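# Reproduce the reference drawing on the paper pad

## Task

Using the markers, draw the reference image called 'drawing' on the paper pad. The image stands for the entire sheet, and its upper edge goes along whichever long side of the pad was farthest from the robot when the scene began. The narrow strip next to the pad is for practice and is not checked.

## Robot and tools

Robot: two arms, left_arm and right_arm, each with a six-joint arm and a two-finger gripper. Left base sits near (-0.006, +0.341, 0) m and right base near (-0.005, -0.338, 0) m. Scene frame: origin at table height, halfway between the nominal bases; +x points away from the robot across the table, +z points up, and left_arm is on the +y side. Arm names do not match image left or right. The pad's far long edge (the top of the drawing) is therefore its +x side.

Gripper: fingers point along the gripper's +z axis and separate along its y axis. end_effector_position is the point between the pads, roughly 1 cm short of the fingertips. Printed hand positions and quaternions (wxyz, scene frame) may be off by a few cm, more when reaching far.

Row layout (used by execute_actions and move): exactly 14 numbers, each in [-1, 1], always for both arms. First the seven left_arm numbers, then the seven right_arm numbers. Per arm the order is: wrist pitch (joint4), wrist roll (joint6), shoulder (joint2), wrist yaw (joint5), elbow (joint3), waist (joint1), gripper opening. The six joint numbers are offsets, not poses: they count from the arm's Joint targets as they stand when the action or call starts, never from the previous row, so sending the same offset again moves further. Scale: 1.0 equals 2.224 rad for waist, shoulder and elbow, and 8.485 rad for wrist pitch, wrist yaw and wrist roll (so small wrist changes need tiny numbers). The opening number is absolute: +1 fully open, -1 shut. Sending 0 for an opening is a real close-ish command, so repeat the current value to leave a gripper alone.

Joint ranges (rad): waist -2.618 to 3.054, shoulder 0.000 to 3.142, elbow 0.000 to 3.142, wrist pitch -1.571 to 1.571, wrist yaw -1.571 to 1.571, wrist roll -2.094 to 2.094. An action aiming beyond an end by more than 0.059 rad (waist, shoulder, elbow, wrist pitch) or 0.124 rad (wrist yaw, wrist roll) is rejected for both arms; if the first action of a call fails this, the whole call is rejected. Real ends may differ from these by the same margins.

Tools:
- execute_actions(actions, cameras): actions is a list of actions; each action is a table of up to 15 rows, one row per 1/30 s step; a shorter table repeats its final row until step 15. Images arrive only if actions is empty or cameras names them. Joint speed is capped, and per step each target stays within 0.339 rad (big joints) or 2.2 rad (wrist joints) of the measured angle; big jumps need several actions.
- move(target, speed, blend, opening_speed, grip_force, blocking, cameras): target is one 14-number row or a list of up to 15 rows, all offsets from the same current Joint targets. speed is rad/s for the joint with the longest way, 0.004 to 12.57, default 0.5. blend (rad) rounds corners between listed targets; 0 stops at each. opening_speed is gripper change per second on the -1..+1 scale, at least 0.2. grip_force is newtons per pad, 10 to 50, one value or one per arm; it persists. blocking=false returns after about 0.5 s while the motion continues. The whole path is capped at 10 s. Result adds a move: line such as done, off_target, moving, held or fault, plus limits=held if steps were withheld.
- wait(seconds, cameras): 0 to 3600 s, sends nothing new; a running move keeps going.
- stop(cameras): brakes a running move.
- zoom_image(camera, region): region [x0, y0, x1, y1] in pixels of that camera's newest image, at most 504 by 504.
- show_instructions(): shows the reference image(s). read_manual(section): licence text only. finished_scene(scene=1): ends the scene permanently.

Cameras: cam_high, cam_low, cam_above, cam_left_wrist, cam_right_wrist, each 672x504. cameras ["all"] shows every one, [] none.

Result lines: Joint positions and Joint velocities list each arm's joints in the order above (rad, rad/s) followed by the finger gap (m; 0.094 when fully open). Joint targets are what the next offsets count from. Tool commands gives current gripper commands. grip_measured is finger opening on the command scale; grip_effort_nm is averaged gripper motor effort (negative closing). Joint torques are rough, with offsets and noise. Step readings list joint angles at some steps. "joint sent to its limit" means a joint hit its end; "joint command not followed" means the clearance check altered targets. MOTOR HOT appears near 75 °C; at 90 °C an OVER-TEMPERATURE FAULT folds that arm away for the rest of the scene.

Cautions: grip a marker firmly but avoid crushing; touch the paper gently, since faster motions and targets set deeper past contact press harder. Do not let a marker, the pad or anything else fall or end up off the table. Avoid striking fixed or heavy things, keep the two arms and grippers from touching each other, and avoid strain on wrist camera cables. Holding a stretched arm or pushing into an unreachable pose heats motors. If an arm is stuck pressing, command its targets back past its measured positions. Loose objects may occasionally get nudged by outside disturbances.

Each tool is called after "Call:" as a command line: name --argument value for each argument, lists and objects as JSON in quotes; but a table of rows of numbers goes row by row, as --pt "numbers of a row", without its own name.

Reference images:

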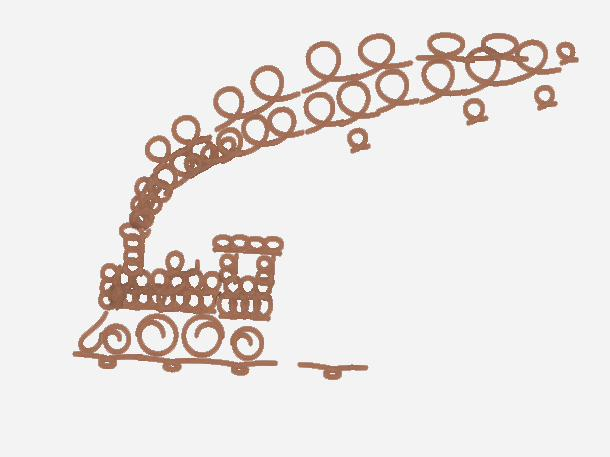

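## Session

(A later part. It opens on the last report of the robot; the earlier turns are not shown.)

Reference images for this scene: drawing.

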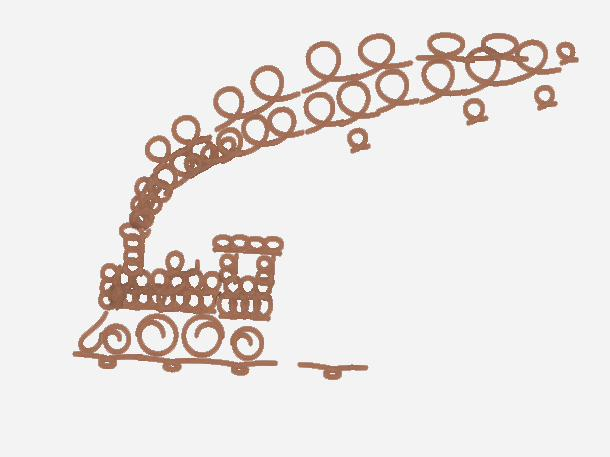

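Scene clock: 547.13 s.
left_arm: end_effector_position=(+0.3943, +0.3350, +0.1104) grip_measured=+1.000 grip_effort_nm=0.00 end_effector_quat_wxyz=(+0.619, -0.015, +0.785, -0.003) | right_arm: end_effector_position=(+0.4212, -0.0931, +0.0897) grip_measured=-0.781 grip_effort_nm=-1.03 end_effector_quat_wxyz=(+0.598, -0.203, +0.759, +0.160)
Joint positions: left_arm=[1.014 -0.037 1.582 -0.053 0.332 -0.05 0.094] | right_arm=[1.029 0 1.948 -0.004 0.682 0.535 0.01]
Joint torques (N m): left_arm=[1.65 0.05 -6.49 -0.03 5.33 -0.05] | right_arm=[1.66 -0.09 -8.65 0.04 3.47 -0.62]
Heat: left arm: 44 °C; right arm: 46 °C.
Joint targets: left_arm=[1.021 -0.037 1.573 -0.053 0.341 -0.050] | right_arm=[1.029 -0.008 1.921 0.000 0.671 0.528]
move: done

Call:
move --pt "0 0 0 0 0 0 1 0 -0.00811 -0.000674 0 -0.000886 0.002473 -0.95" --pt "0 0 0 0 0 0 1 0 -0.00811 0.015873 0 0.017909 0.002473 -0.95" --pt "0 0 0 0 0 0 1 0 -0.014322 0.020644 0 0.024102 0.002473 -0.95" --pt "0 0 0 0 0 0 1 0 -0.014433 0.028334 0 0.03424 0.002473 -0.95" --pt "0 0 0 0 0 0 1 0 -0.004769 0.028334 0 0.03424 0.002473 -0.95" --pt "0 0 0 0 0 0 1 0 0.001276 0.034432 0 0.042322 0.002473 -0.95" --pt "0 0 0 0 0 0 1 0 0.009983 0.035447 0 0.043636 0.002473 -0.95" --pt "0 0 0 0 0 0 1 0 0.009983 0.01863 0 0.024819 0.002473 -0.95" --pt "0 0 0 0 0 0 1 0 0.016195 0.013989 0 0.018582 0.002473 -0.95" --pt "0 0 0 0 0 0 1 0 0.016306 0.00641 0 0.008485 0.002473 -0.95" --pt "0 0 0 0 0 0 1 0 0.006642 0.00641 0 0.008485 0.002473 -0.95" --pt "0 0 0 0 0 0 1 0 0.000597 0.000324 0 0.000416 0.002473 -0.95" --pt "0 0 0 0 0 0 1 0 -0.003896 -0.008879 0 -0.01163 -0.007518 -0.95" --pt "0 0 0 0 0 0 1 0 -0.003896 -0.0589 0 -0.01163 -0.007518 -0.95" --pt "0 0 0 0 0 0 1 0 -0.003896 -0.0589 0 -0.01163 -0.13 -0.95" --speed '[0.29,0.9,0.2,0.087,1.5,0.2,0.28,0.9,0.196,0.087,1.5,0.2,0.07,0.5,1.2]' --blend '[0.002,0.002,0.002,0.002,0.002,0.002,0.002,0.002,0.002,0.002,0.002,0.002,0,0.02,0]' --cameras '["cam_above"]'

Call:
zoom_image --camera "cam_above" --region '[345, 195, 485, 300]'

Scene clock: 554.67 s.
left_arm: end_effector_position=(+0.3943, +0.3350, +0.1104) grip_measured=+1.000 grip_effort_nm=0.00 end_effector_quat_wxyz=(+0.619, -0.015, +0.785, -0.003) | right_arm: end_effector_position=(+0.4669, -0.2356, +0.1372) grip_measured=-0.781 grip_effort_nm=-1.03 end_effector_quat_wxyz=(+0.651, -0.093, +0.751, +0.055)
Joint positions: left_arm=[1.014 -0.037 1.582 -0.053 0.332 -0.05 0.094] | right_arm=[1.018 -0.037 1.812 0.007 0.647 0.232 0.01]
Joint torques (N m): left_arm=[1.65 0.03 -6.46 -0.03 5.23 0.01] | right_arm=[1.75 -0.05 -7.69 -0.07 4.71 0.57]
Heat: left arm: 44 °C; right arm: 46 °C.
Joint targets: left_arm=[1.021 -0.037 1.573 -0.053 0.341 -0.050] | right_arm=[1.029 -0.042 1.790 0.000 0.645 0.239]
move: done

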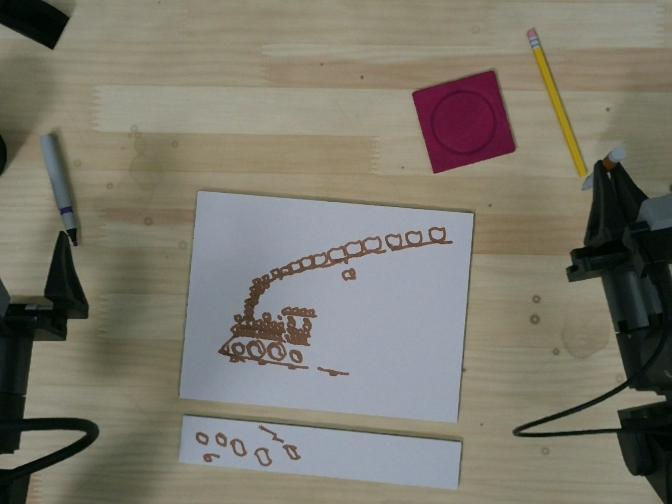

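Scaled by 3.600 from the camera's image (finer frame: 960x720).

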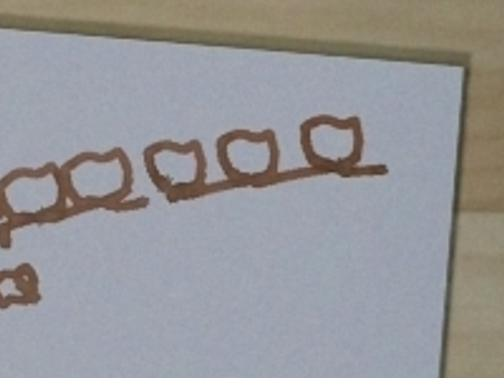

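Call:
move --pt "0 0 0 0 0 0 1 0 0.007883 0.02604 0 0.01805 0.127042 -0.95" --pt "0 0 0 0 0 0 1 0 0.007883 0.02604 0 0.011858 0.115576 -0.95" --pt "0 0 0 0 0 0 1 0 0.007883 0.070954 0 0.011858 0.115576 -0.95" --pt "0 0 0 0 0 0 1 0 -0.001621 0.053247 0 0.004232 0.118049 -0.95" --pt "0 0 0 0 0 0 1 0 -0.001621 0.069726 0 0.023027 0.118049 -0.95" --pt "0 0 0 0 0 0 1 0 -0.005046 0.072347 0 0.026453 0.118049 -0.95" --pt "0 0 0 0 0 0 1 0 -0.005116 0.076629 0 0.032005 0.118049 -0.95" --pt "0 0 0 0 0 0 1 0 0.003134 0.076629 0 0.032005 0.118049 -0.95" --pt "0 0 0 0 0 0 1 0 0.006475 0.080038 0 0.036464 0.118049 -0.95" --pt "0 0 0 0 0 0 1 0 0.011286 0.080599 0 0.037183 0.118049 -0.95" --pt "0 0 0 0 0 0 1 0 0.011286 0.064007 0 0.018388 0.118049 -0.95" --pt "0 0 0 0 0 0 1 0 0.014711 0.061399 0 0.014949 0.118049 -0.95" --pt "0 0 0 0 0 0 1 0 0.014781 0.057163 0 0.009393 0.118049 -0.95" --pt "0 0 0 0 0 0 1 0 0.006531 0.057163 0 0.009393 0.118049 -0.95" --pt "0 0 0 0 0 0 1 0 0.00319 0.053789 0 0.004947 0.118049 -0.95" --speed '[0.9,0.15,0.3,0.18,0.9,0.11,0.048,1.5,0.11,0.157,0.9,0.11,0.048,1.5,0.11]' --blend '[0.003,0,0,0.002,0.002,0.002,0.002,0.002,0.002,0.002,0.002,0.002,0.002,0.002,0]'

Scene clock: 563.07 s.
left_arm: end_effector_position=(+0.3943, +0.3350, +0.1104) grip_measured=+1.000 grip_effort_nm=0.00 end_effector_quat_wxyz=(+0.619, -0.015, +0.785, -0.003) | right_arm: end_effector_position=(+0.4265, -0.1104, +0.0899) grip_measured=-0.781 grip_effort_nm=-1.03 end_effector_quat_wxyz=(+0.601, -0.191, +0.762, +0.147)
Joint positions: left_arm=[1.014 -0.037 1.582 -0.053 0.332 -0.05 0.094] | right_arm=[1.033 -0.006 1.937 -0.004 0.667 0.499 0.01]
Joint torques (N m): left_arm=[1.65 0 -6.46 -0.04 5.3 -0.01] | right_arm=[1.62 -0.07 -8.64 0.04 3.51 0.21]
Heat: left arm: 44 °C; right arm: 46 °C.
Joint targets: left_arm=[1.021 -0.037 1.573 -0.053 0.341 -0.050] | right_arm=[1.029 -0.014 1.910 0.000 0.656 0.502]
move: done

Call:
move --pt "0 0 0 0 0 0 1 0 -0.005672 -0.003168 0 -0.004165 0 -0.95" --pt "0 0 0 0 0 0 1 0 -0.005672 -0.0532 0 -0.004165 0 -0.95" --pt "0 0 0 0 0 0 1 0 0.006614 -0.044607 0 -0.007131 0.032392 -0.95" --pt "0 0 0 0 0 0 1 0 0.006614 -0.044607 0 -0.014225 0.018678 -0.95" --pt "0 0 0 0 0 0 1 0 0.006614 0.000335 0 -0.014225 0.018678 -0.95" --pt "0 0 0 0 0 0 1 0 -0.005097 -0.017602 0 -0.022392 0.021151 -0.95" --pt "0 0 0 0 0 0 1 0 -0.005097 -0.001375 0 -0.003615 0.021151 -0.95" --pt "0 0 0 0 0 0 1 0 -0.00877 0.00148 0 0.000044 0.021151 -0.95" --pt "0 0 0 0 0 0 1 0 -0.00884 0.006081 0 0.005905 0.021151 -0.95" --pt "0 0 0 0 0 0 1 0 -0.000354 0.006081 0 0.005905 0.021151 -0.95" --pt "0 0 0 0 0 0 1 0 0.003223 0.009776 0 0.010656 0.021151 -0.95" --pt "0 0 0 0 0 0 1 0 0.008381 0.010384 0 0.011421 0.021151 -0.95" --pt "0 0 0 0 0 0 1 0 0.008381 -0.00596 0 -0.007352 0.021151 -0.95" --pt "0 0 0 0 0 0 1 0 0.012055 -0.008765 0 -0.010991 0.021151 -0.95" --pt "0 0 0 0 0 0 1 0 0.012124 -0.013315 0 -0.016849 0.021151 -0.95" --speed '[0.1,0.5,0.5,0.06,0.3,0.18,0.9,0.12,0.05,1.5,0.12,0.168,0.9,0.12,0.05]' --blend '[0,0.01,0.003,0,0,0.002,0.002,0.002,0.002,0.002,0.002,0.002,0.002,0.002,0]'

Scene clock: 571.30 s.
left_arm: end_effector_position=(+0.3943, +0.3350, +0.1104) grip_measured=+1.000 grip_effort_nm=0.00 end_effector_quat_wxyz=(+0.619, -0.015, +0.785, -0.003) | right_arm: end_effector_position=(+0.4063, -0.0940, +0.0893) grip_measured=-0.781 grip_effort_nm=-1.03 end_effector_quat_wxyz=(+0.586, -0.177, +0.769, +0.187)
Joint positions: left_arm=[1.014 -0.037 1.582 -0.053 0.332 -0.05 0.094] | right_arm=[1.031 0.082 1.907 -0.003 0.629 0.549 0.01]
Joint torques (N m): left_arm=[1.69 0.03 -6.5 -0.07 5.42 -0.02] | right_arm=[1.64 0.04 -8.38 0.03 3.45 -0.08]
Heat: left arm: 44 °C; right arm: 46 °C.
Joint targets: left_arm=[1.021 -0.037 1.573 -0.053 0.341 -0.050] | right_arm=[1.029 0.088 1.880 0.000 0.619 0.549]
move: done

Call:
move --pt "0 0 0 0 0 0 1 0 -0.008485 0 0 0 0 -0.95" --pt "0 0 0 0 0 0 1 0 -0.012062 -0.003679 0 -0.004752 0 -0.95" --pt "0 0 0 0 0 0 1 0 -0.017914 -0.006179 0 -0.007961 0 -0.95" --pt "0 0 0 0 0 0 1 0 -0.017914 -0.0562 0 -0.007961 0 -0.95" --pt "0 0 0 0 0 0 1 0 -0.005344 -0.011283 0 0.036697 0.042725 -0.95" --pt "0 0 0 0 0 0 1 0 -0.005344 -0.011283 0 0.02813 0.029011 -0.95" --pt "0 0 0 0 0 0 1 0 -0.005344 0.033656 0 0.02813 0.029011 -0.95" --pt "0 0 0 0 0 0 1 0 -0.017331 0.014665 0 0.018868 0.031484 -0.95" --pt "0 0 0 0 0 0 1 0 -0.017331 0.031166 0 0.037663 0.031484 -0.95" --pt "0 0 0 0 0 0 1 0 -0.021172 0.034099 0 0.041493 0.031484 -0.95" --pt "0 0 0 0 0 0 1 0 -0.021241 0.038901 0 0.047719 0.031484 -0.95" --pt "0 0 0 0 0 0 1 0 -0.012755 0.038901 0 0.047719 0.031484 -0.95" --pt "0 0 0 0 0 0 1 0 -0.009012 0.042702 0 0.052714 0.031484 -0.95" --pt "0 0 0 0 0 0 1 0 -0.003632 0.043326 0 0.053521 0.031484 -0.95" --pt "0 0 0 0 0 0 1 0 -0.003632 0.026653 0 0.034731 0.031484 -0.95" --speed '[1.5,0.12,0.1,0.5,0.6,0.06,0.3,0.185,0.9,0.125,0.053,1.5,0.12,0.175,0.9]' --blend '[0.002,0.002,0,0.01,0.003,0,0,0.002,0.002,0.002,0.002,0.002,0.002,0.002,0]'

Scene clock: 579.40 s.
left_arm: end_effector_position=(+0.3943, +0.3350, +0.1104) grip_measured=+1.000 grip_effort_nm=0.00 end_effector_quat_wxyz=(+0.619, -0.015, +0.785, -0.003) | right_arm: end_effector_position=(+0.4044, -0.0548, +0.0898) grip_measured=-0.781 grip_effort_nm=-1.03 end_effector_quat_wxyz=(+0.588, -0.214, +0.754, +0.201)
Joint positions: left_arm=[1.014 -0.037 1.582 -0.053 0.332 -0.05 0.094] | right_arm=[1.032 0.051 1.969 -0.002 0.707 0.619 0.01]
Joint torques (N m): left_arm=[1.67 0.02 -6.48 -0.02 5.27 0.01] | right_arm=[1.62 0.04 -8.96 0.03 3.59 -0.06]
Heat: left arm: 44 °C; right arm: 46 °C.
Joint targets: left_arm=[1.021 -0.037 1.573 -0.053 0.341 -0.050] | right_arm=[1.029 0.058 1.939 0.000 0.695 0.619]
move: done

Call:
move --pt "0 0 0 0 0 0 1 0 0.003841 -0.002874 0 -0.003864 0 -0.95" --pt "0 0 0 0 0 0 1 0 0.003909 -0.007626 0 -0.010077 0 -0.95" --pt "0 0 0 0 0 0 1 0 -0.004576 -0.007626 0 -0.010077 0 -0.95" --pt "0 0 0 0 0 0 1 0 -0.008319 -0.011403 0 -0.01502 0 -0.95" --pt "0 0 0 0 0 0 1 0 -0.013796 -0.014676 0 -0.019327 0 -0.95" --pt "0 0 0 0 0 0 1 0 -0.013796 -0.0647 0 -0.019327 0 -0.95" --pt "0 0 0 0 0 0 1 0 -0.013796 -0.0647 0 -0.019327 -0.16 -0.95" --speed '[0.125,0.053,1.5,0.12,0.1,0.5,1.2]' --blend '[0.002,0.002,0.002,0.002,0,0.02,0]' --cameras '["cam_above"]'

Call:
zoom_image --camera "cam_above" --region '[345, 195, 485, 300]'

Scene clock: 583.63 s.
left_arm: end_effector_position=(+0.3943, +0.3350, +0.1104) grip_measured=+1.000 grip_effort_nm=0.00 end_effector_quat_wxyz=(+0.619, -0.015, +0.785, -0.003) | right_arm: end_effector_position=(+0.4661, -0.2236, +0.1377) grip_measured=-0.781 grip_effort_nm=-1.03 end_effector_quat_wxyz=(+0.652, -0.109, +0.748, +0.057)
Joint positions: left_arm=[1.014 -0.037 1.582 -0.053 0.332 -0.05 0.094] | right_arm=[1.019 -0.055 1.817 0.008 0.655 0.256 0.01]
Joint torques (N m): left_arm=[1.69 0.04 -6.42 -0.02 5.24 0.01] | right_arm=[1.74 -0.05 -7.73 -0.08 4.82 0.53]
Heat: left arm: 44 °C; right arm: 46 °C.
Joint targets: left_arm=[1.021 -0.037 1.573 -0.053 0.341 -0.050] | right_arm=[1.029 -0.060 1.796 0.000 0.653 0.263]
move: done

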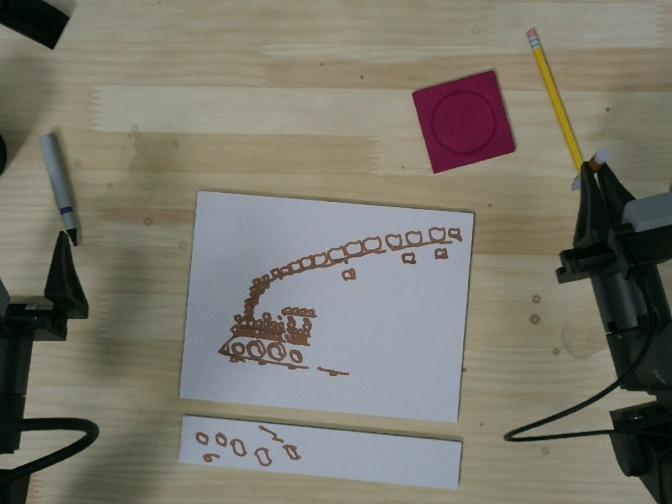

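Scaled by 3.600 from the camera's image (finer frame: 960x720).

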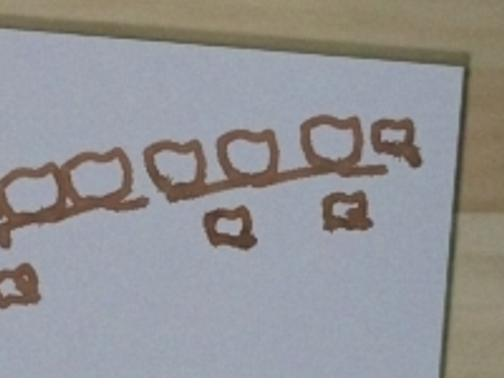

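Call:
move --pt "0 0 0 0 0 0 1 0 0.002939 0.153024 0 0.193055 0.287329 -0.95" --pt "0 0 0 0 0 0 1 0 0.002939 0.153024 0 0.186371 0.273615 -0.95" --pt "0 0 0 0 0 0 1 0 0.002939 0.19797 0 0.186371 0.273615 -0.95" --pt "0 0 0 0 0 0 1 0 0.006357 0.174622 0 0.174258 0.265274 -0.95" --pt "0 0 0 0 0 0 1 0 -0.000686 0.173743 0 0.173009 0.267747 -0.95" --pt "0 0 0 0 0 0 1 0 -0.000686 0.192997 0 0.191809 0.267747 -0.95" --pt "0 0 0 0 0 0 1 0 -0.005512 0.196718 0 0.197173 0.267747 -0.95" --pt "0 0 0 0 0 0 1 0 -0.005594 0.202762 0 0.20585 0.267747 -0.95" --pt "0 0 0 0 0 0 1 0 0.003127 0.202762 0 0.20585 0.267747 -0.95" --pt "0 0 0 0 0 0 1 0 0.007827 0.207588 0 0.212872 0.267747 -0.95" --pt "0 0 0 0 0 0 1 0 0.014579 0.208361 0 0.214031 0.267747 -0.95" --pt "0 0 0 0 0 0 1 0 0.014579 0.189116 0 0.195236 0.267747 -0.95" --pt "0 0 0 0 0 0 1 0 0.019405 0.185384 0 0.189815 0.267747 -0.95" --pt "0 0 0 0 0 0 1 0 0.019487 0.179333 0 0.181075 0.267747 -0.95" --pt "0 0 0 0 0 0 1 0 0.010766 0.179333 0 0.181075 0.267747 -0.95" --speed '[1.0,0.06,0.3,0.1,0.2,0.9,0.158,0.074,1.5,0.153,0.22,0.9,0.158,0.074,1.5]' --blend '[0.003,0,0,0.002,0.002,0.002,0.002,0.002,0.002,0.002,0.002,0.002,0.002,0.002,0]'

Scene clock: 593.87 s.
left_arm: end_effector_position=(+0.3943, +0.3350, +0.1104) grip_measured=+1.000 grip_effort_nm=0.00 end_effector_quat_wxyz=(+0.619, -0.015, +0.785, -0.003) | right_arm: end_effector_position=(+0.3802, +0.0983, +0.0930) grip_measured=-0.781 grip_effort_nm=-1.03 end_effector_quat_wxyz=(+0.594, -0.296, +0.692, +0.284)
Joint positions: left_arm=[1.014 -0.037 1.582 -0.053 0.332 -0.05 0.094] | right_arm=[1.031 0.041 2.23 -0.004 1.067 0.861 0.01]
Joint torques (N m): left_arm=[1.67 0.06 -6.49 -0.04 5.48 0.05] | right_arm=[1.65 -0.1 -11.58 0.04 3.99 -0.24]
Heat: left arm: 44 °C; right arm: 46 °C.
Joint targets: left_arm=[1.021 -0.037 1.573 -0.053 0.341 -0.050] | right_arm=[1.029 0.032 2.194 0.000 1.055 0.858]
move: done

Call:
move --pt "0 0 0 0 0 0 1 0 -0.0047 -0.004803 0 -0.006946 0 -0.95" --pt "0 0 0 0 0 0 1 0 -0.004326 -0.011007 0 -0.015859 -0.015323 -0.95" --pt "0 0 0 0 0 0 1 0 -0.01173 -0.011843 0 -0.017035 -0.01285 -0.95" --pt "0 0 0 0 0 0 1 0 -0.01173 0.007402 0 0.00176 -0.01285 -0.95" --pt "0 0 0 0 0 0 1 0 -0.016957 0.011411 0 0.007511 -0.01285 -0.95" --pt "0 0 0 0 0 0 1 0 -0.017054 0.017962 0 0.016871 -0.01285 -0.95" --pt "0 0 0 0 0 0 1 0 -0.008332 0.017962 0 0.016871 -0.01285 -0.95" --pt "0 0 0 0 0 0 1 0 -0.003244 0.023206 0 0.024456 -0.01285 -0.95" --pt "0 0 0 0 0 0 1 0 0.004091 0.024061 0 0.025673 -0.01285 -0.95" --pt "0 0 0 0 0 0 1 0 0.004091 0.004772 0 0.006878 -0.01285 -0.95" --pt "0 0 0 0 0 0 1 0 0.009318 0.000736 0 0.001043 -0.01285 -0.95" --pt "0 0 0 0 0 0 1 0 0.009414 -0.005777 0 -0.008384 -0.01285 -0.95" --pt "0 0 0 0 0 0 1 0 0.000693 -0.005777 0 -0.008384 -0.01285 -0.95" --pt "0 0 0 0 0 0 1 0 -0.004395 -0.010994 0 -0.015841 -0.01285 -0.95" --pt "0 0 0 0 0 0 1 0 -0.00818 -0.01849 0 -0.026635 -0.018821 -0.95" --speed '[0.153,0.052,0.21,0.9,0.17,0.08,1.5,0.166,0.24,0.9,0.17,0.08,1.5,0.166,0.08]' --blend '[0.002,0.002,0.002,0.002,0.002,0.002,0.002,0.002,0.002,0.002,0.002,0.002,0.002,0.002,0]'

Scene clock: 600.17 s.
left_arm: end_effector_position=(+0.3943, +0.3350, +0.1104) grip_measured=+1.000 grip_effort_nm=0.00 end_effector_quat_wxyz=(+0.619, -0.015, +0.785, -0.003) | right_arm: end_effector_position=(+0.3876, +0.0738, +0.0927) grip_measured=-0.781 grip_effort_nm=-1.03 end_effector_quat_wxyz=(+0.603, -0.309, +0.692, +0.248)
Joint positions: left_arm=[1.014 -0.037 1.582 -0.053 0.332 -0.05 0.094] | right_arm=[1.03 -0.03 2.188 -0.004 1.007 0.823 0.01]
Joint torques (N m): left_arm=[1.68 0.01 -6.49 -0.06 5.31 -0.14] | right_arm=[1.65 -0.07 -11.18 0.04 3.92 -0.57]
Heat: left arm: 44 °C; right arm: 46 °C.
Joint targets: left_arm=[1.021 -0.037 1.573 -0.053 0.341 -0.050] | right_arm=[1.029 -0.038 2.153 0.000 0.996 0.816]
move: done

Call:
move --pt "0 0 0 0 0 0 1 0 0.000353 -0.027064 0 0.010737 0 -0.95" --pt "0 0 0 0 0 0 1 0 0.000353 -0.027064 0 0.004366 -0.00465 -0.95" --pt "0 0 0 0 0 0 1 0 0.000353 0.017931 0 0.004366 -0.00465 -0.95" --pt "0 0 0 0 0 0 1 0 0.004257 -0.001823 0 -0.002675 -0.016498 -0.95" --pt "0 0 0 0 0 0 1 0 -0.003827 -0.002714 0 -0.004028 -0.014025 -0.95" --pt "0 0 0 0 0 0 1 0 -0.003827 0.01635 0 0.014767 -0.014025 -0.95" --pt "0 0 0 0 0 0 1 0 -0.009457 0.02067 0 0.020914 -0.014025 -0.95" --pt "0 0 0 0 0 0 1 0 -0.009568 0.027683 0 0.030914 -0.014025 -0.95" --pt "0 0 0 0 0 0 1 0 -0.000846 0.027683 0 0.030914 -0.014025 -0.95" --pt "0 0 0 0 0 0 1 0 0.004644 0.033294 0 0.039015 -0.014025 -0.95" --pt "0 0 0 0 0 0 1 0 0.012548 0.034213 0 0.040312 -0.014025 -0.95" --pt "0 0 0 0 0 0 1 0 0.012548 0.014968 0 0.021518 -0.014025 -0.95" --pt "0 0 0 0 0 0 1 0 0.018178 0.010617 0 0.015295 -0.014025 -0.95" --pt "0 0 0 0 0 0 1 0 0.018289 0.003625 0 0.005248 -0.014025 -0.95" --pt "0 0 0 0 0 0 1 0 0.009567 0.003625 0 0.005248 -0.014025 -0.95" --speed '[0.4,0.05,0.3,0.075,0.23,0.9,0.184,0.085,1.5,0.179,0.258,0.9,0.184,0.085,1.5]' --blend '[0.003,0,0,0.002,0.002,0.002,0.002,0.002,0.002,0.002,0.002,0.002,0.002,0.002,0]'

Scene clock: 608.20 s.
left_arm: end_effector_position=(+0.3943, +0.3350, +0.1104) grip_measured=+1.000 grip_effort_nm=0.00 end_effector_quat_wxyz=(+0.619, -0.015, +0.785, -0.003) | right_arm: end_effector_position=(+0.4037, +0.0615, +0.0926) grip_measured=-0.781 grip_effort_nm=-1.03 end_effector_quat_wxyz=(+0.598, -0.268, +0.709, +0.263)
Joint positions: left_arm=[1.014 -0.037 1.582 -0.053 0.332 -0.05 0.094] | right_arm=[1.029 0.053 2.196 -0.004 1.019 0.788 0.01]
Joint torques (N m): left_arm=[1.64 0.04 -6.5 -0.06 5.27 -0.16] | right_arm=[1.66 -0.1 -11.23 0.04 3.93 -0.24]
Heat: left arm: 44 °C; right arm: 46 °C.
Joint targets: left_arm=[1.021 -0.037 1.573 -0.053 0.341 -0.050] | right_arm=[1.029 0.044 2.161 0.000 1.008 0.785]
move: done

Call:
move --pt "0 0 0 0 0 0 1 0 -0.005491 -0.005474 0 -0.00796 0 -0.95" --pt "0 0 0 0 0 0 1 0 -0.005033 -0.015885 0 -0.023222 -0.018565 -0.95" --pt "0 0 0 0 0 0 1 0 -0.013949 -0.016759 0 -0.024494 -0.016092 -0.95" --pt "0 0 0 0 0 0 1 0 -0.013949 0.001991 0 -0.005744 -0.016092 -0.95" --pt "0 0 0 0 0 0 1 0 -0.020396 0.006891 0 0.001211 -0.016092 -0.95" --pt "0 0 0 0 0 0 1 0 -0.020521 0.014845 0 0.012527 -0.016092 -0.95" --pt "0 0 0 0 0 0 1 0 -0.011799 0.014845 0 0.012527 -0.016092 -0.95" --pt "0 0 0 0 0 0 1 0 -0.005519 0.021267 0 0.021678 -0.016092 -0.95" --pt "0 0 0 0 0 0 1 0 0.003536 0.022325 0 0.023165 -0.016092 -0.95" --pt "0 0 0 0 0 0 1 0 0.003536 0.003035 0 0.00437 -0.016092 -0.95" --pt "0 0 0 0 0 0 1 0 0.009983 -0.001886 0 -0.002692 -0.016092 -0.95" --pt "0 0 0 0 0 0 1 0 0.010107 -0.009603 0 -0.014066 -0.016092 -0.95" --pt "0 0 0 0 0 0 1 0 0.001386 -0.009603 0 -0.014066 -0.016092 -0.95" --pt "0 0 0 0 0 0 1 0 -0.004894 -0.015756 0 -0.023041 -0.016092 -0.95" --pt "0 0 0 0 0 0 1 0 -0.009567 -0.025922 0 -0.037906 -0.02343 -0.95" --speed '[0.179,0.055,0.25,0.9,0.21,0.097,1.5,0.205,0.295,0.9,0.21,0.097,1.5,0.205,0.07]' --blend '[0.002,0.002,0.002,0.002,0.002,0.002,0.002,0.002,0.002,0.002,0.002,0.002,0.002,0.002,0]'

Scene clock: 615.17 s.
left_arm: end_effector_position=(+0.3943, +0.3350, +0.1104) grip_measured=+1.000 grip_effort_nm=0.00 end_effector_quat_wxyz=(+0.619, -0.015, +0.785, -0.003) | right_arm: end_effector_position=(+0.4081, +0.0290, +0.0920) grip_measured=-0.781 grip_effort_nm=-1.03 end_effector_quat_wxyz=(+0.605, -0.283, +0.711, +0.220)
Joint positions: left_arm=[1.014 -0.037 1.582 -0.053 0.332 -0.05 0.094] | right_arm=[1.029 -0.029 2.136 -0.004 0.935 0.74 0.01]
Joint torques (N m): left_arm=[1.66 0.04 -6.37 -0.05 5.3 -0.17] | right_arm=[1.66 -0.09 -10.59 0.04 3.78 -0.61]
Heat: left arm: 44 °C; right arm: 47 °C.
Joint targets: left_arm=[1.021 -0.037 1.573 -0.053 0.341 -0.050] | right_arm=[1.029 -0.038 2.104 0.000 0.923 0.733]
move: done

Call:
move --pt "0 0 0 0 0 0 1 0 0.004187 -0.004624 0 -0.006706 -0.018197 -0.95" --pt "0 0 0 0 0 0 1 0 -0.004604 -0.005359 0 -0.007713 -0.015724 -0.95" --pt "0 0 0 0 0 0 1 0 -0.004604 0.012852 0 0.011082 -0.015724 -0.95" --pt "0 0 0 0 0 0 1 0 -0.011384 0.017991 0 0.018245 -0.015724 -0.95" --pt "0 0 0 0 0 0 1 0 -0.011509 0.026323 0 0.029958 -0.015724 -0.95" --pt "0 0 0 0 0 0 1 0 -0.002788 0.026323 0 0.029958 -0.015724 -0.95" --pt "0 0 0 0 0 0 1 0 0.003812 0.033021 0 0.039406 -0.015724 -0.95" --pt "0 0 0 0 0 0 1 0 0.013324 0.034077 0 0.040939 -0.015724 -0.95" --pt "0 0 0 0 0 0 1 0 0.013324 0.015147 0 0.022144 -0.015724 -0.95" --pt "0 0 0 0 0 0 1 0 0.020105 0.010166 0 0.014865 -0.015724 -0.95" --pt "0 0 0 0 0 0 1 0 0.02023 0.002143 0 0.003076 -0.015724 -0.95" --pt "0 0 0 0 0 0 1 0 0.011508 0.002143 0 0.003076 -0.015724 -0.95" --pt "0 0 0 0 0 0 1 0 0.004908 -0.004308 0 -0.006211 -0.015724 -0.95" --pt "0 0 0 0 0 0 1 0 0.005532 -0.022295 0 -0.032098 -0.037604 -0.95" --speed '[0.054,0.25,0.9,0.22,0.1,1.5,0.215,0.31,0.9,0.22,0.1,1.5,0.215,0.058]' --blend '[0.002,0.002,0.002,0.002,0.002,0.002,0.002,0.002,0.002,0.002,0.002,0.002,0.002,0]'

Scene clock: 622.40 s.
left_arm: end_effector_position=(+0.3943, +0.3350, +0.1104) grip_measured=+1.000 grip_effort_nm=0.00 end_effector_quat_wxyz=(+0.619, -0.015, +0.785, -0.003) | right_arm: end_effector_position=(+0.4242, -0.0169, +0.0914) grip_measured=-0.781 grip_effort_nm=-1.03 end_effector_quat_wxyz=(+0.602, -0.238, +0.734, +0.206)
Joint positions: left_arm=[1.014 -0.037 1.582 -0.053 0.332 -0.05 0.094] | right_arm=[1.029 0.015 2.084 -0.004 0.864 0.656 0.01]
Joint torques (N m): left_arm=[1.67 0.06 -6.43 -0.02 5.22 -0.02] | right_arm=[1.66 -0.06 -10.04 0.04 3.67 -0.59]
Heat: left arm: 44 °C; right arm: 47 °C.
Joint targets: left_arm=[1.021 -0.037 1.573 -0.053 0.341 -0.050] | right_arm=[1.029 0.010 2.054 0.000 0.852 0.649]
move: done

Call:
move --pt "0 0 0 0 0 0 1 0 -0.010302 -0.001216 0 -0.001747 0.002473 -0.95" --pt "0 0 0 0 0 0 1 0 -0.010302 0.016365 0 0.017048 0.002473 -0.95" --pt "0 0 0 0 0 0 1 0 -0.017332 0.02167 0 0.02433 0.002473 -0.95" --pt "0 0 0 0 0 0 1 0 -0.017457 0.030208 0 0.036272 0.002473 -0.95" --pt "0 0 0 0 0 0 1 0 -0.008736 0.030208 0 0.036272 0.002473 -0.95" --pt "0 0 0 0 0 0 1 0 -0.001886 0.037119 0 0.045884 0.002473 -0.95" --pt "0 0 0 0 0 0 1 0 0.007959 0.038208 0 0.047443 0.002473 -0.95" --pt "0 0 0 0 0 0 1 0 0.007959 0.019908 0 0.028648 0.002473 -0.95" --pt "0 0 0 0 0 0 1 0 0.014989 0.014817 0 0.021253 0.002473 -0.95" --pt "0 0 0 0 0 0 1 0 0.015114 0.006501 0 0.00928 0.002473 -0.95" --pt "0 0 0 0 0 0 1 0 0.006392 0.006501 0 0.00928 0.002473 -0.95" --pt "0 0 0 0 0 0 1 0 -0.000457 -0.000129 0 -0.000174 0.002473 -0.95" --pt "0 0 0 0 0 0 1 0 -0.005532 -0.009983 0 -0.013996 -0.007415 -0.95" --pt "0 0 0 0 0 0 1 0 0.003036 -0.018443 0 -0.025737 -0.024613 -0.95" --speed '[0.26,0.9,0.23,0.102,1.5,0.224,0.32,0.9,0.23,0.102,1.5,0.224,0.07,0.12]' --blend '[0.002,0.002,0.002,0.002,0.002,0.002,0.002,0.002,0.002,0.002,0.002,0.002,0.002,0]'

Scene clock: 636.23 s.
left_arm: end_effector_position=(+0.3943, +0.3350, +0.1104) grip_measured=+1.000 grip_effort_nm=0.00 end_effector_quat_wxyz=(+0.619, -0.015, +0.785, -0.003) | right_arm: end_effector_position=(+0.4297, -0.0485, +0.0908) grip_measured=-0.781 grip_effort_nm=-1.03 end_effector_quat_wxyz=(+0.601, -0.214, +0.746, +0.192)
Joint positions: left_arm=[1.014 -0.037 1.582 -0.053 0.332 -0.05 0.094] | right_arm=[1.029 0.029 2.042 -0.004 0.807 0.601 0.01]
Joint torques (N m): left_arm=[1.66 0.06 -6.39 -0.04 5.2 -0.05] | right_arm=[1.66 0.05 -9.63 0.04 3.62 -0.58]
Heat: left arm: 44 °C; right arm: 47 °C.
Joint targets: left_arm=[1.021 -0.037 1.573 -0.053 0.341 -0.050] | right_arm=[1.029 0.035 2.013 0.000 0.795 0.595]
move: done

Call:
move --pt "0 0 0 0 0 0 1 0 -0.016055 -0.004786 0 -0.006615 0.002473 -0.95" --pt "0 0 0 0 0 0 1 0 -0.016055 0.012345 0 0.01218 0.002473 -0.95" --pt "0 0 0 0 0 0 1 0 -0.019023 0.017658 0 0.019377 0.002473 -0.95" --pt "0 0 0 0 0 0 1 0 -0.010302 0.017658 0 0.019377 0.002473 -0.95" --pt "0 0 0 0 0 0 1 0 -0.004118 0.025463 0 0.030003 0.002473 -0.95" --pt "0 0 0 0 0 0 1 0 0.00764 0.029474 0 0.035491 0.002473 -0.95" --pt "0 0 0 0 0 0 1 0 0.00764 0.012073 0 0.016697 0.002473 -0.95" --pt "0 0 0 0 0 0 1 0 0.010608 0.006867 0 0.009488 0.002473 -0.95" --pt "0 0 0 0 0 0 1 0 0.001887 0.006867 0 0.009488 0.002473 -0.95" --pt "0 0 0 0 0 0 1 0 -0.004297 -0.000805 0 -0.001129 0.002473 -0.95" --pt "0 0 0 0 0 0 1 0 0.000237 -0.020586 0 -0.028108 -0.019569 -0.95" --pt "0 0 0 0 0 0 1 0 -0.015363 -0.024076 0 -0.032838 -0.017096 -0.95" --pt "0 0 0 0 0 0 1 0 -0.015363 -0.007259 0 -0.014043 -0.017096 -0.95" --pt "0 0 0 0 0 0 1 0 -0.018704 -0.001806 0 -0.006781 -0.017096 -0.95" --pt "0 0 0 0 0 0 1 0 -0.009982 -0.001806 0 -0.006781 -0.017096 -0.95" --speed '[0.23,0.9,0.1,1.5,0.15,0.285,0.9,0.1,1.5,0.15,0.061,0.22,0.9,0.1,1.5]' --blend '[0.002,0.002,0.002,0.002,0.002,0.002,0.002,0.002,0.002,0.002,0.002,0.002,0.002,0.002,0]'

Scene clock: 643.97 s.
left_arm: end_effector_position=(+0.3943, +0.3350, +0.1104) grip_measured=+1.000 grip_effort_nm=0.00 end_effector_quat_wxyz=(+0.619, -0.015, +0.785, -0.003) | right_arm: end_effector_position=(+0.4305, -0.0741, +0.0911) grip_measured=-0.781 grip_effort_nm=-1.03 end_effector_quat_wxyz=(+0.607, -0.232, +0.745, +0.152)
Joint positions: left_arm=[1.014 -0.037 1.582 -0.053 0.332 -0.05 0.094] | right_arm=[1.03 -0.058 2.001 -0.004 0.753 0.559 0.01]
Joint torques (N m): left_arm=[1.69 0.06 -6.48 -0.01 5.3 -0.1] | right_arm=[1.65 0.08 -6.49 0.04 6.98 -0.18]
Heat: left arm: 44 °C; right arm: 47 °C.
Joint targets: left_arm=[1.021 -0.037 1.573 -0.053 0.341 -0.050] | right_arm=[1.029 -0.050 2.009 0.000 0.780 0.557]
move: done

Call:
move --pt "0 0 0 0 0 0 1 0 0.006114 0.007474 0 0.010005 0 -0.95" --pt "0 0 0 0 0 0 1 0 0.016929 0.010753 0 0.014368 0 -0.95" --pt "0 0 0 0 0 0 1 0 0.016929 -0.006288 0 -0.004427 0 -0.95" --pt "0 0 0 0 0 0 1 0 0.02027 -0.011673 0 -0.011736 0 -0.95" --pt "0 0 0 0 0 0 1 0 0.011549 -0.011673 0 -0.011736 0 -0.95" --pt "0 0 0 0 0 0 1 0 0.005435 -0.01907 0 -0.021732 0 -0.95" --pt "0 0 0 0 0 0 1 0 0.001414 -0.031424 0 -0.038321 -0.008646 -0.95" --pt "0 0 0 0 0 0 1 0 0.001414 -0.0815 0 -0.038321 -0.008646 -0.95" --pt "0 0 0 0 0 0 1 0 0.001414 -0.0815 0 -0.038321 -0.14 -0.95" --speed '[0.15,0.285,0.9,0.1,1.5,0.15,0.055,0.5,1.2]' --blend '[0.002,0.002,0.002,0.002,0.002,0.002,0,0.02,0]' --cameras '["cam_above"]'

Call:
zoom_image --camera "cam_above" --region '[235, 190, 355, 280]'

Call:
zoom_image --camera "cam_above" --region '[345, 195, 485, 300]'

Scene clock: 649.20 s.
left_arm: end_effector_position=(+0.3943, +0.3350, +0.1104) grip_measured=+1.000 grip_effort_nm=0.00 end_effector_quat_wxyz=(+0.619, -0.015, +0.785, -0.003) | right_arm: end_effector_position=(+0.4783, -0.2293, +0.1392) grip_measured=-0.781 grip_effort_nm=-1.03 end_effector_quat_wxyz=(+0.655, -0.093, +0.747, +0.059)
Joint positions: left_arm=[1.014 -0.037 1.582 -0.053 0.332 -0.05 0.094] | right_arm=[1.018 -0.033 1.85 0.008 0.697 0.239 0.01]
Joint torques (N m): left_arm=[1.66 0.02 -6.52 -0.04 5.35 -0.06] | right_arm=[1.77 -0.05 -7.98 -0.08 4.68 0.54]
Heat: left arm: 44 °C; right arm: 47 °C.
Joint targets: left_arm=[1.021 -0.037 1.573 -0.053 0.341 -0.050] | right_arm=[1.029 -0.037 1.828 0.000 0.695 0.245]
move: done

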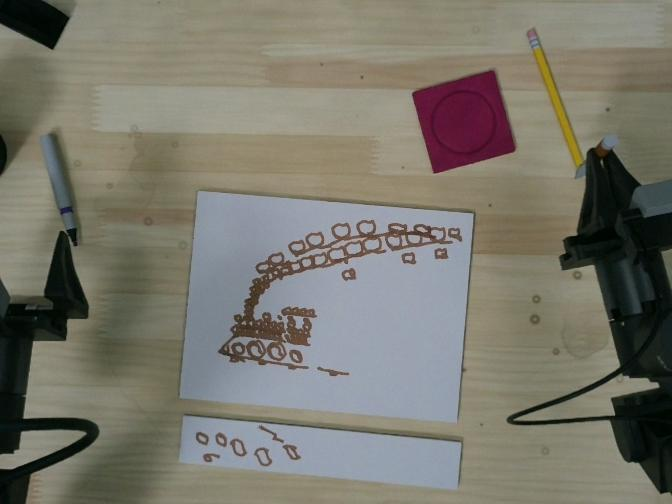

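Scaled by 4.200 from the camera's image (finer frame: 960x720).

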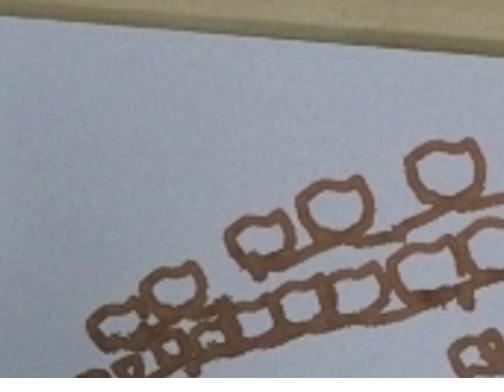

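Scaled by 3.600 from the camera's image (finer frame: 960x720).

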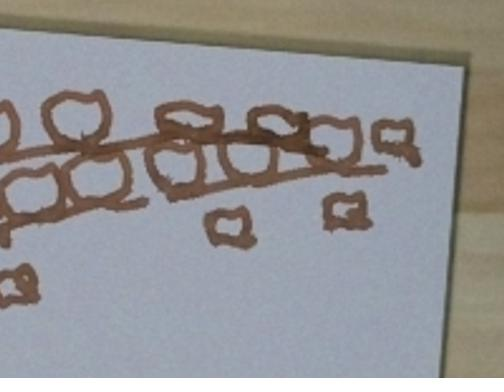

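Call:
zoom_image --camera "cam_above" --region '[210, 250, 360, 385]'

Call:
zoom_image --camera "cam_above" --region '[175, 185, 480, 425]'

Scaled by 3.360 from the camera's image (finer frame: 960x720).

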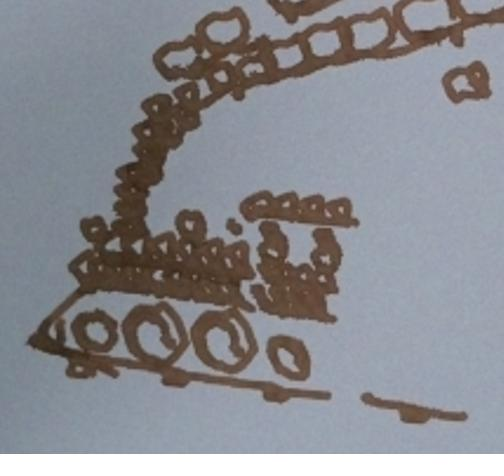

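Scaled by 1.652 from the camera's image (finer frame: 960x720).

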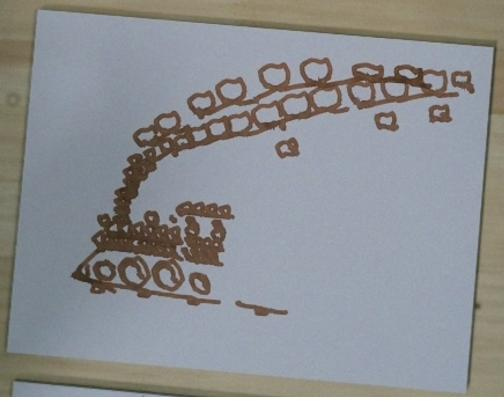

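Call:
finished_scene

The scene is finished.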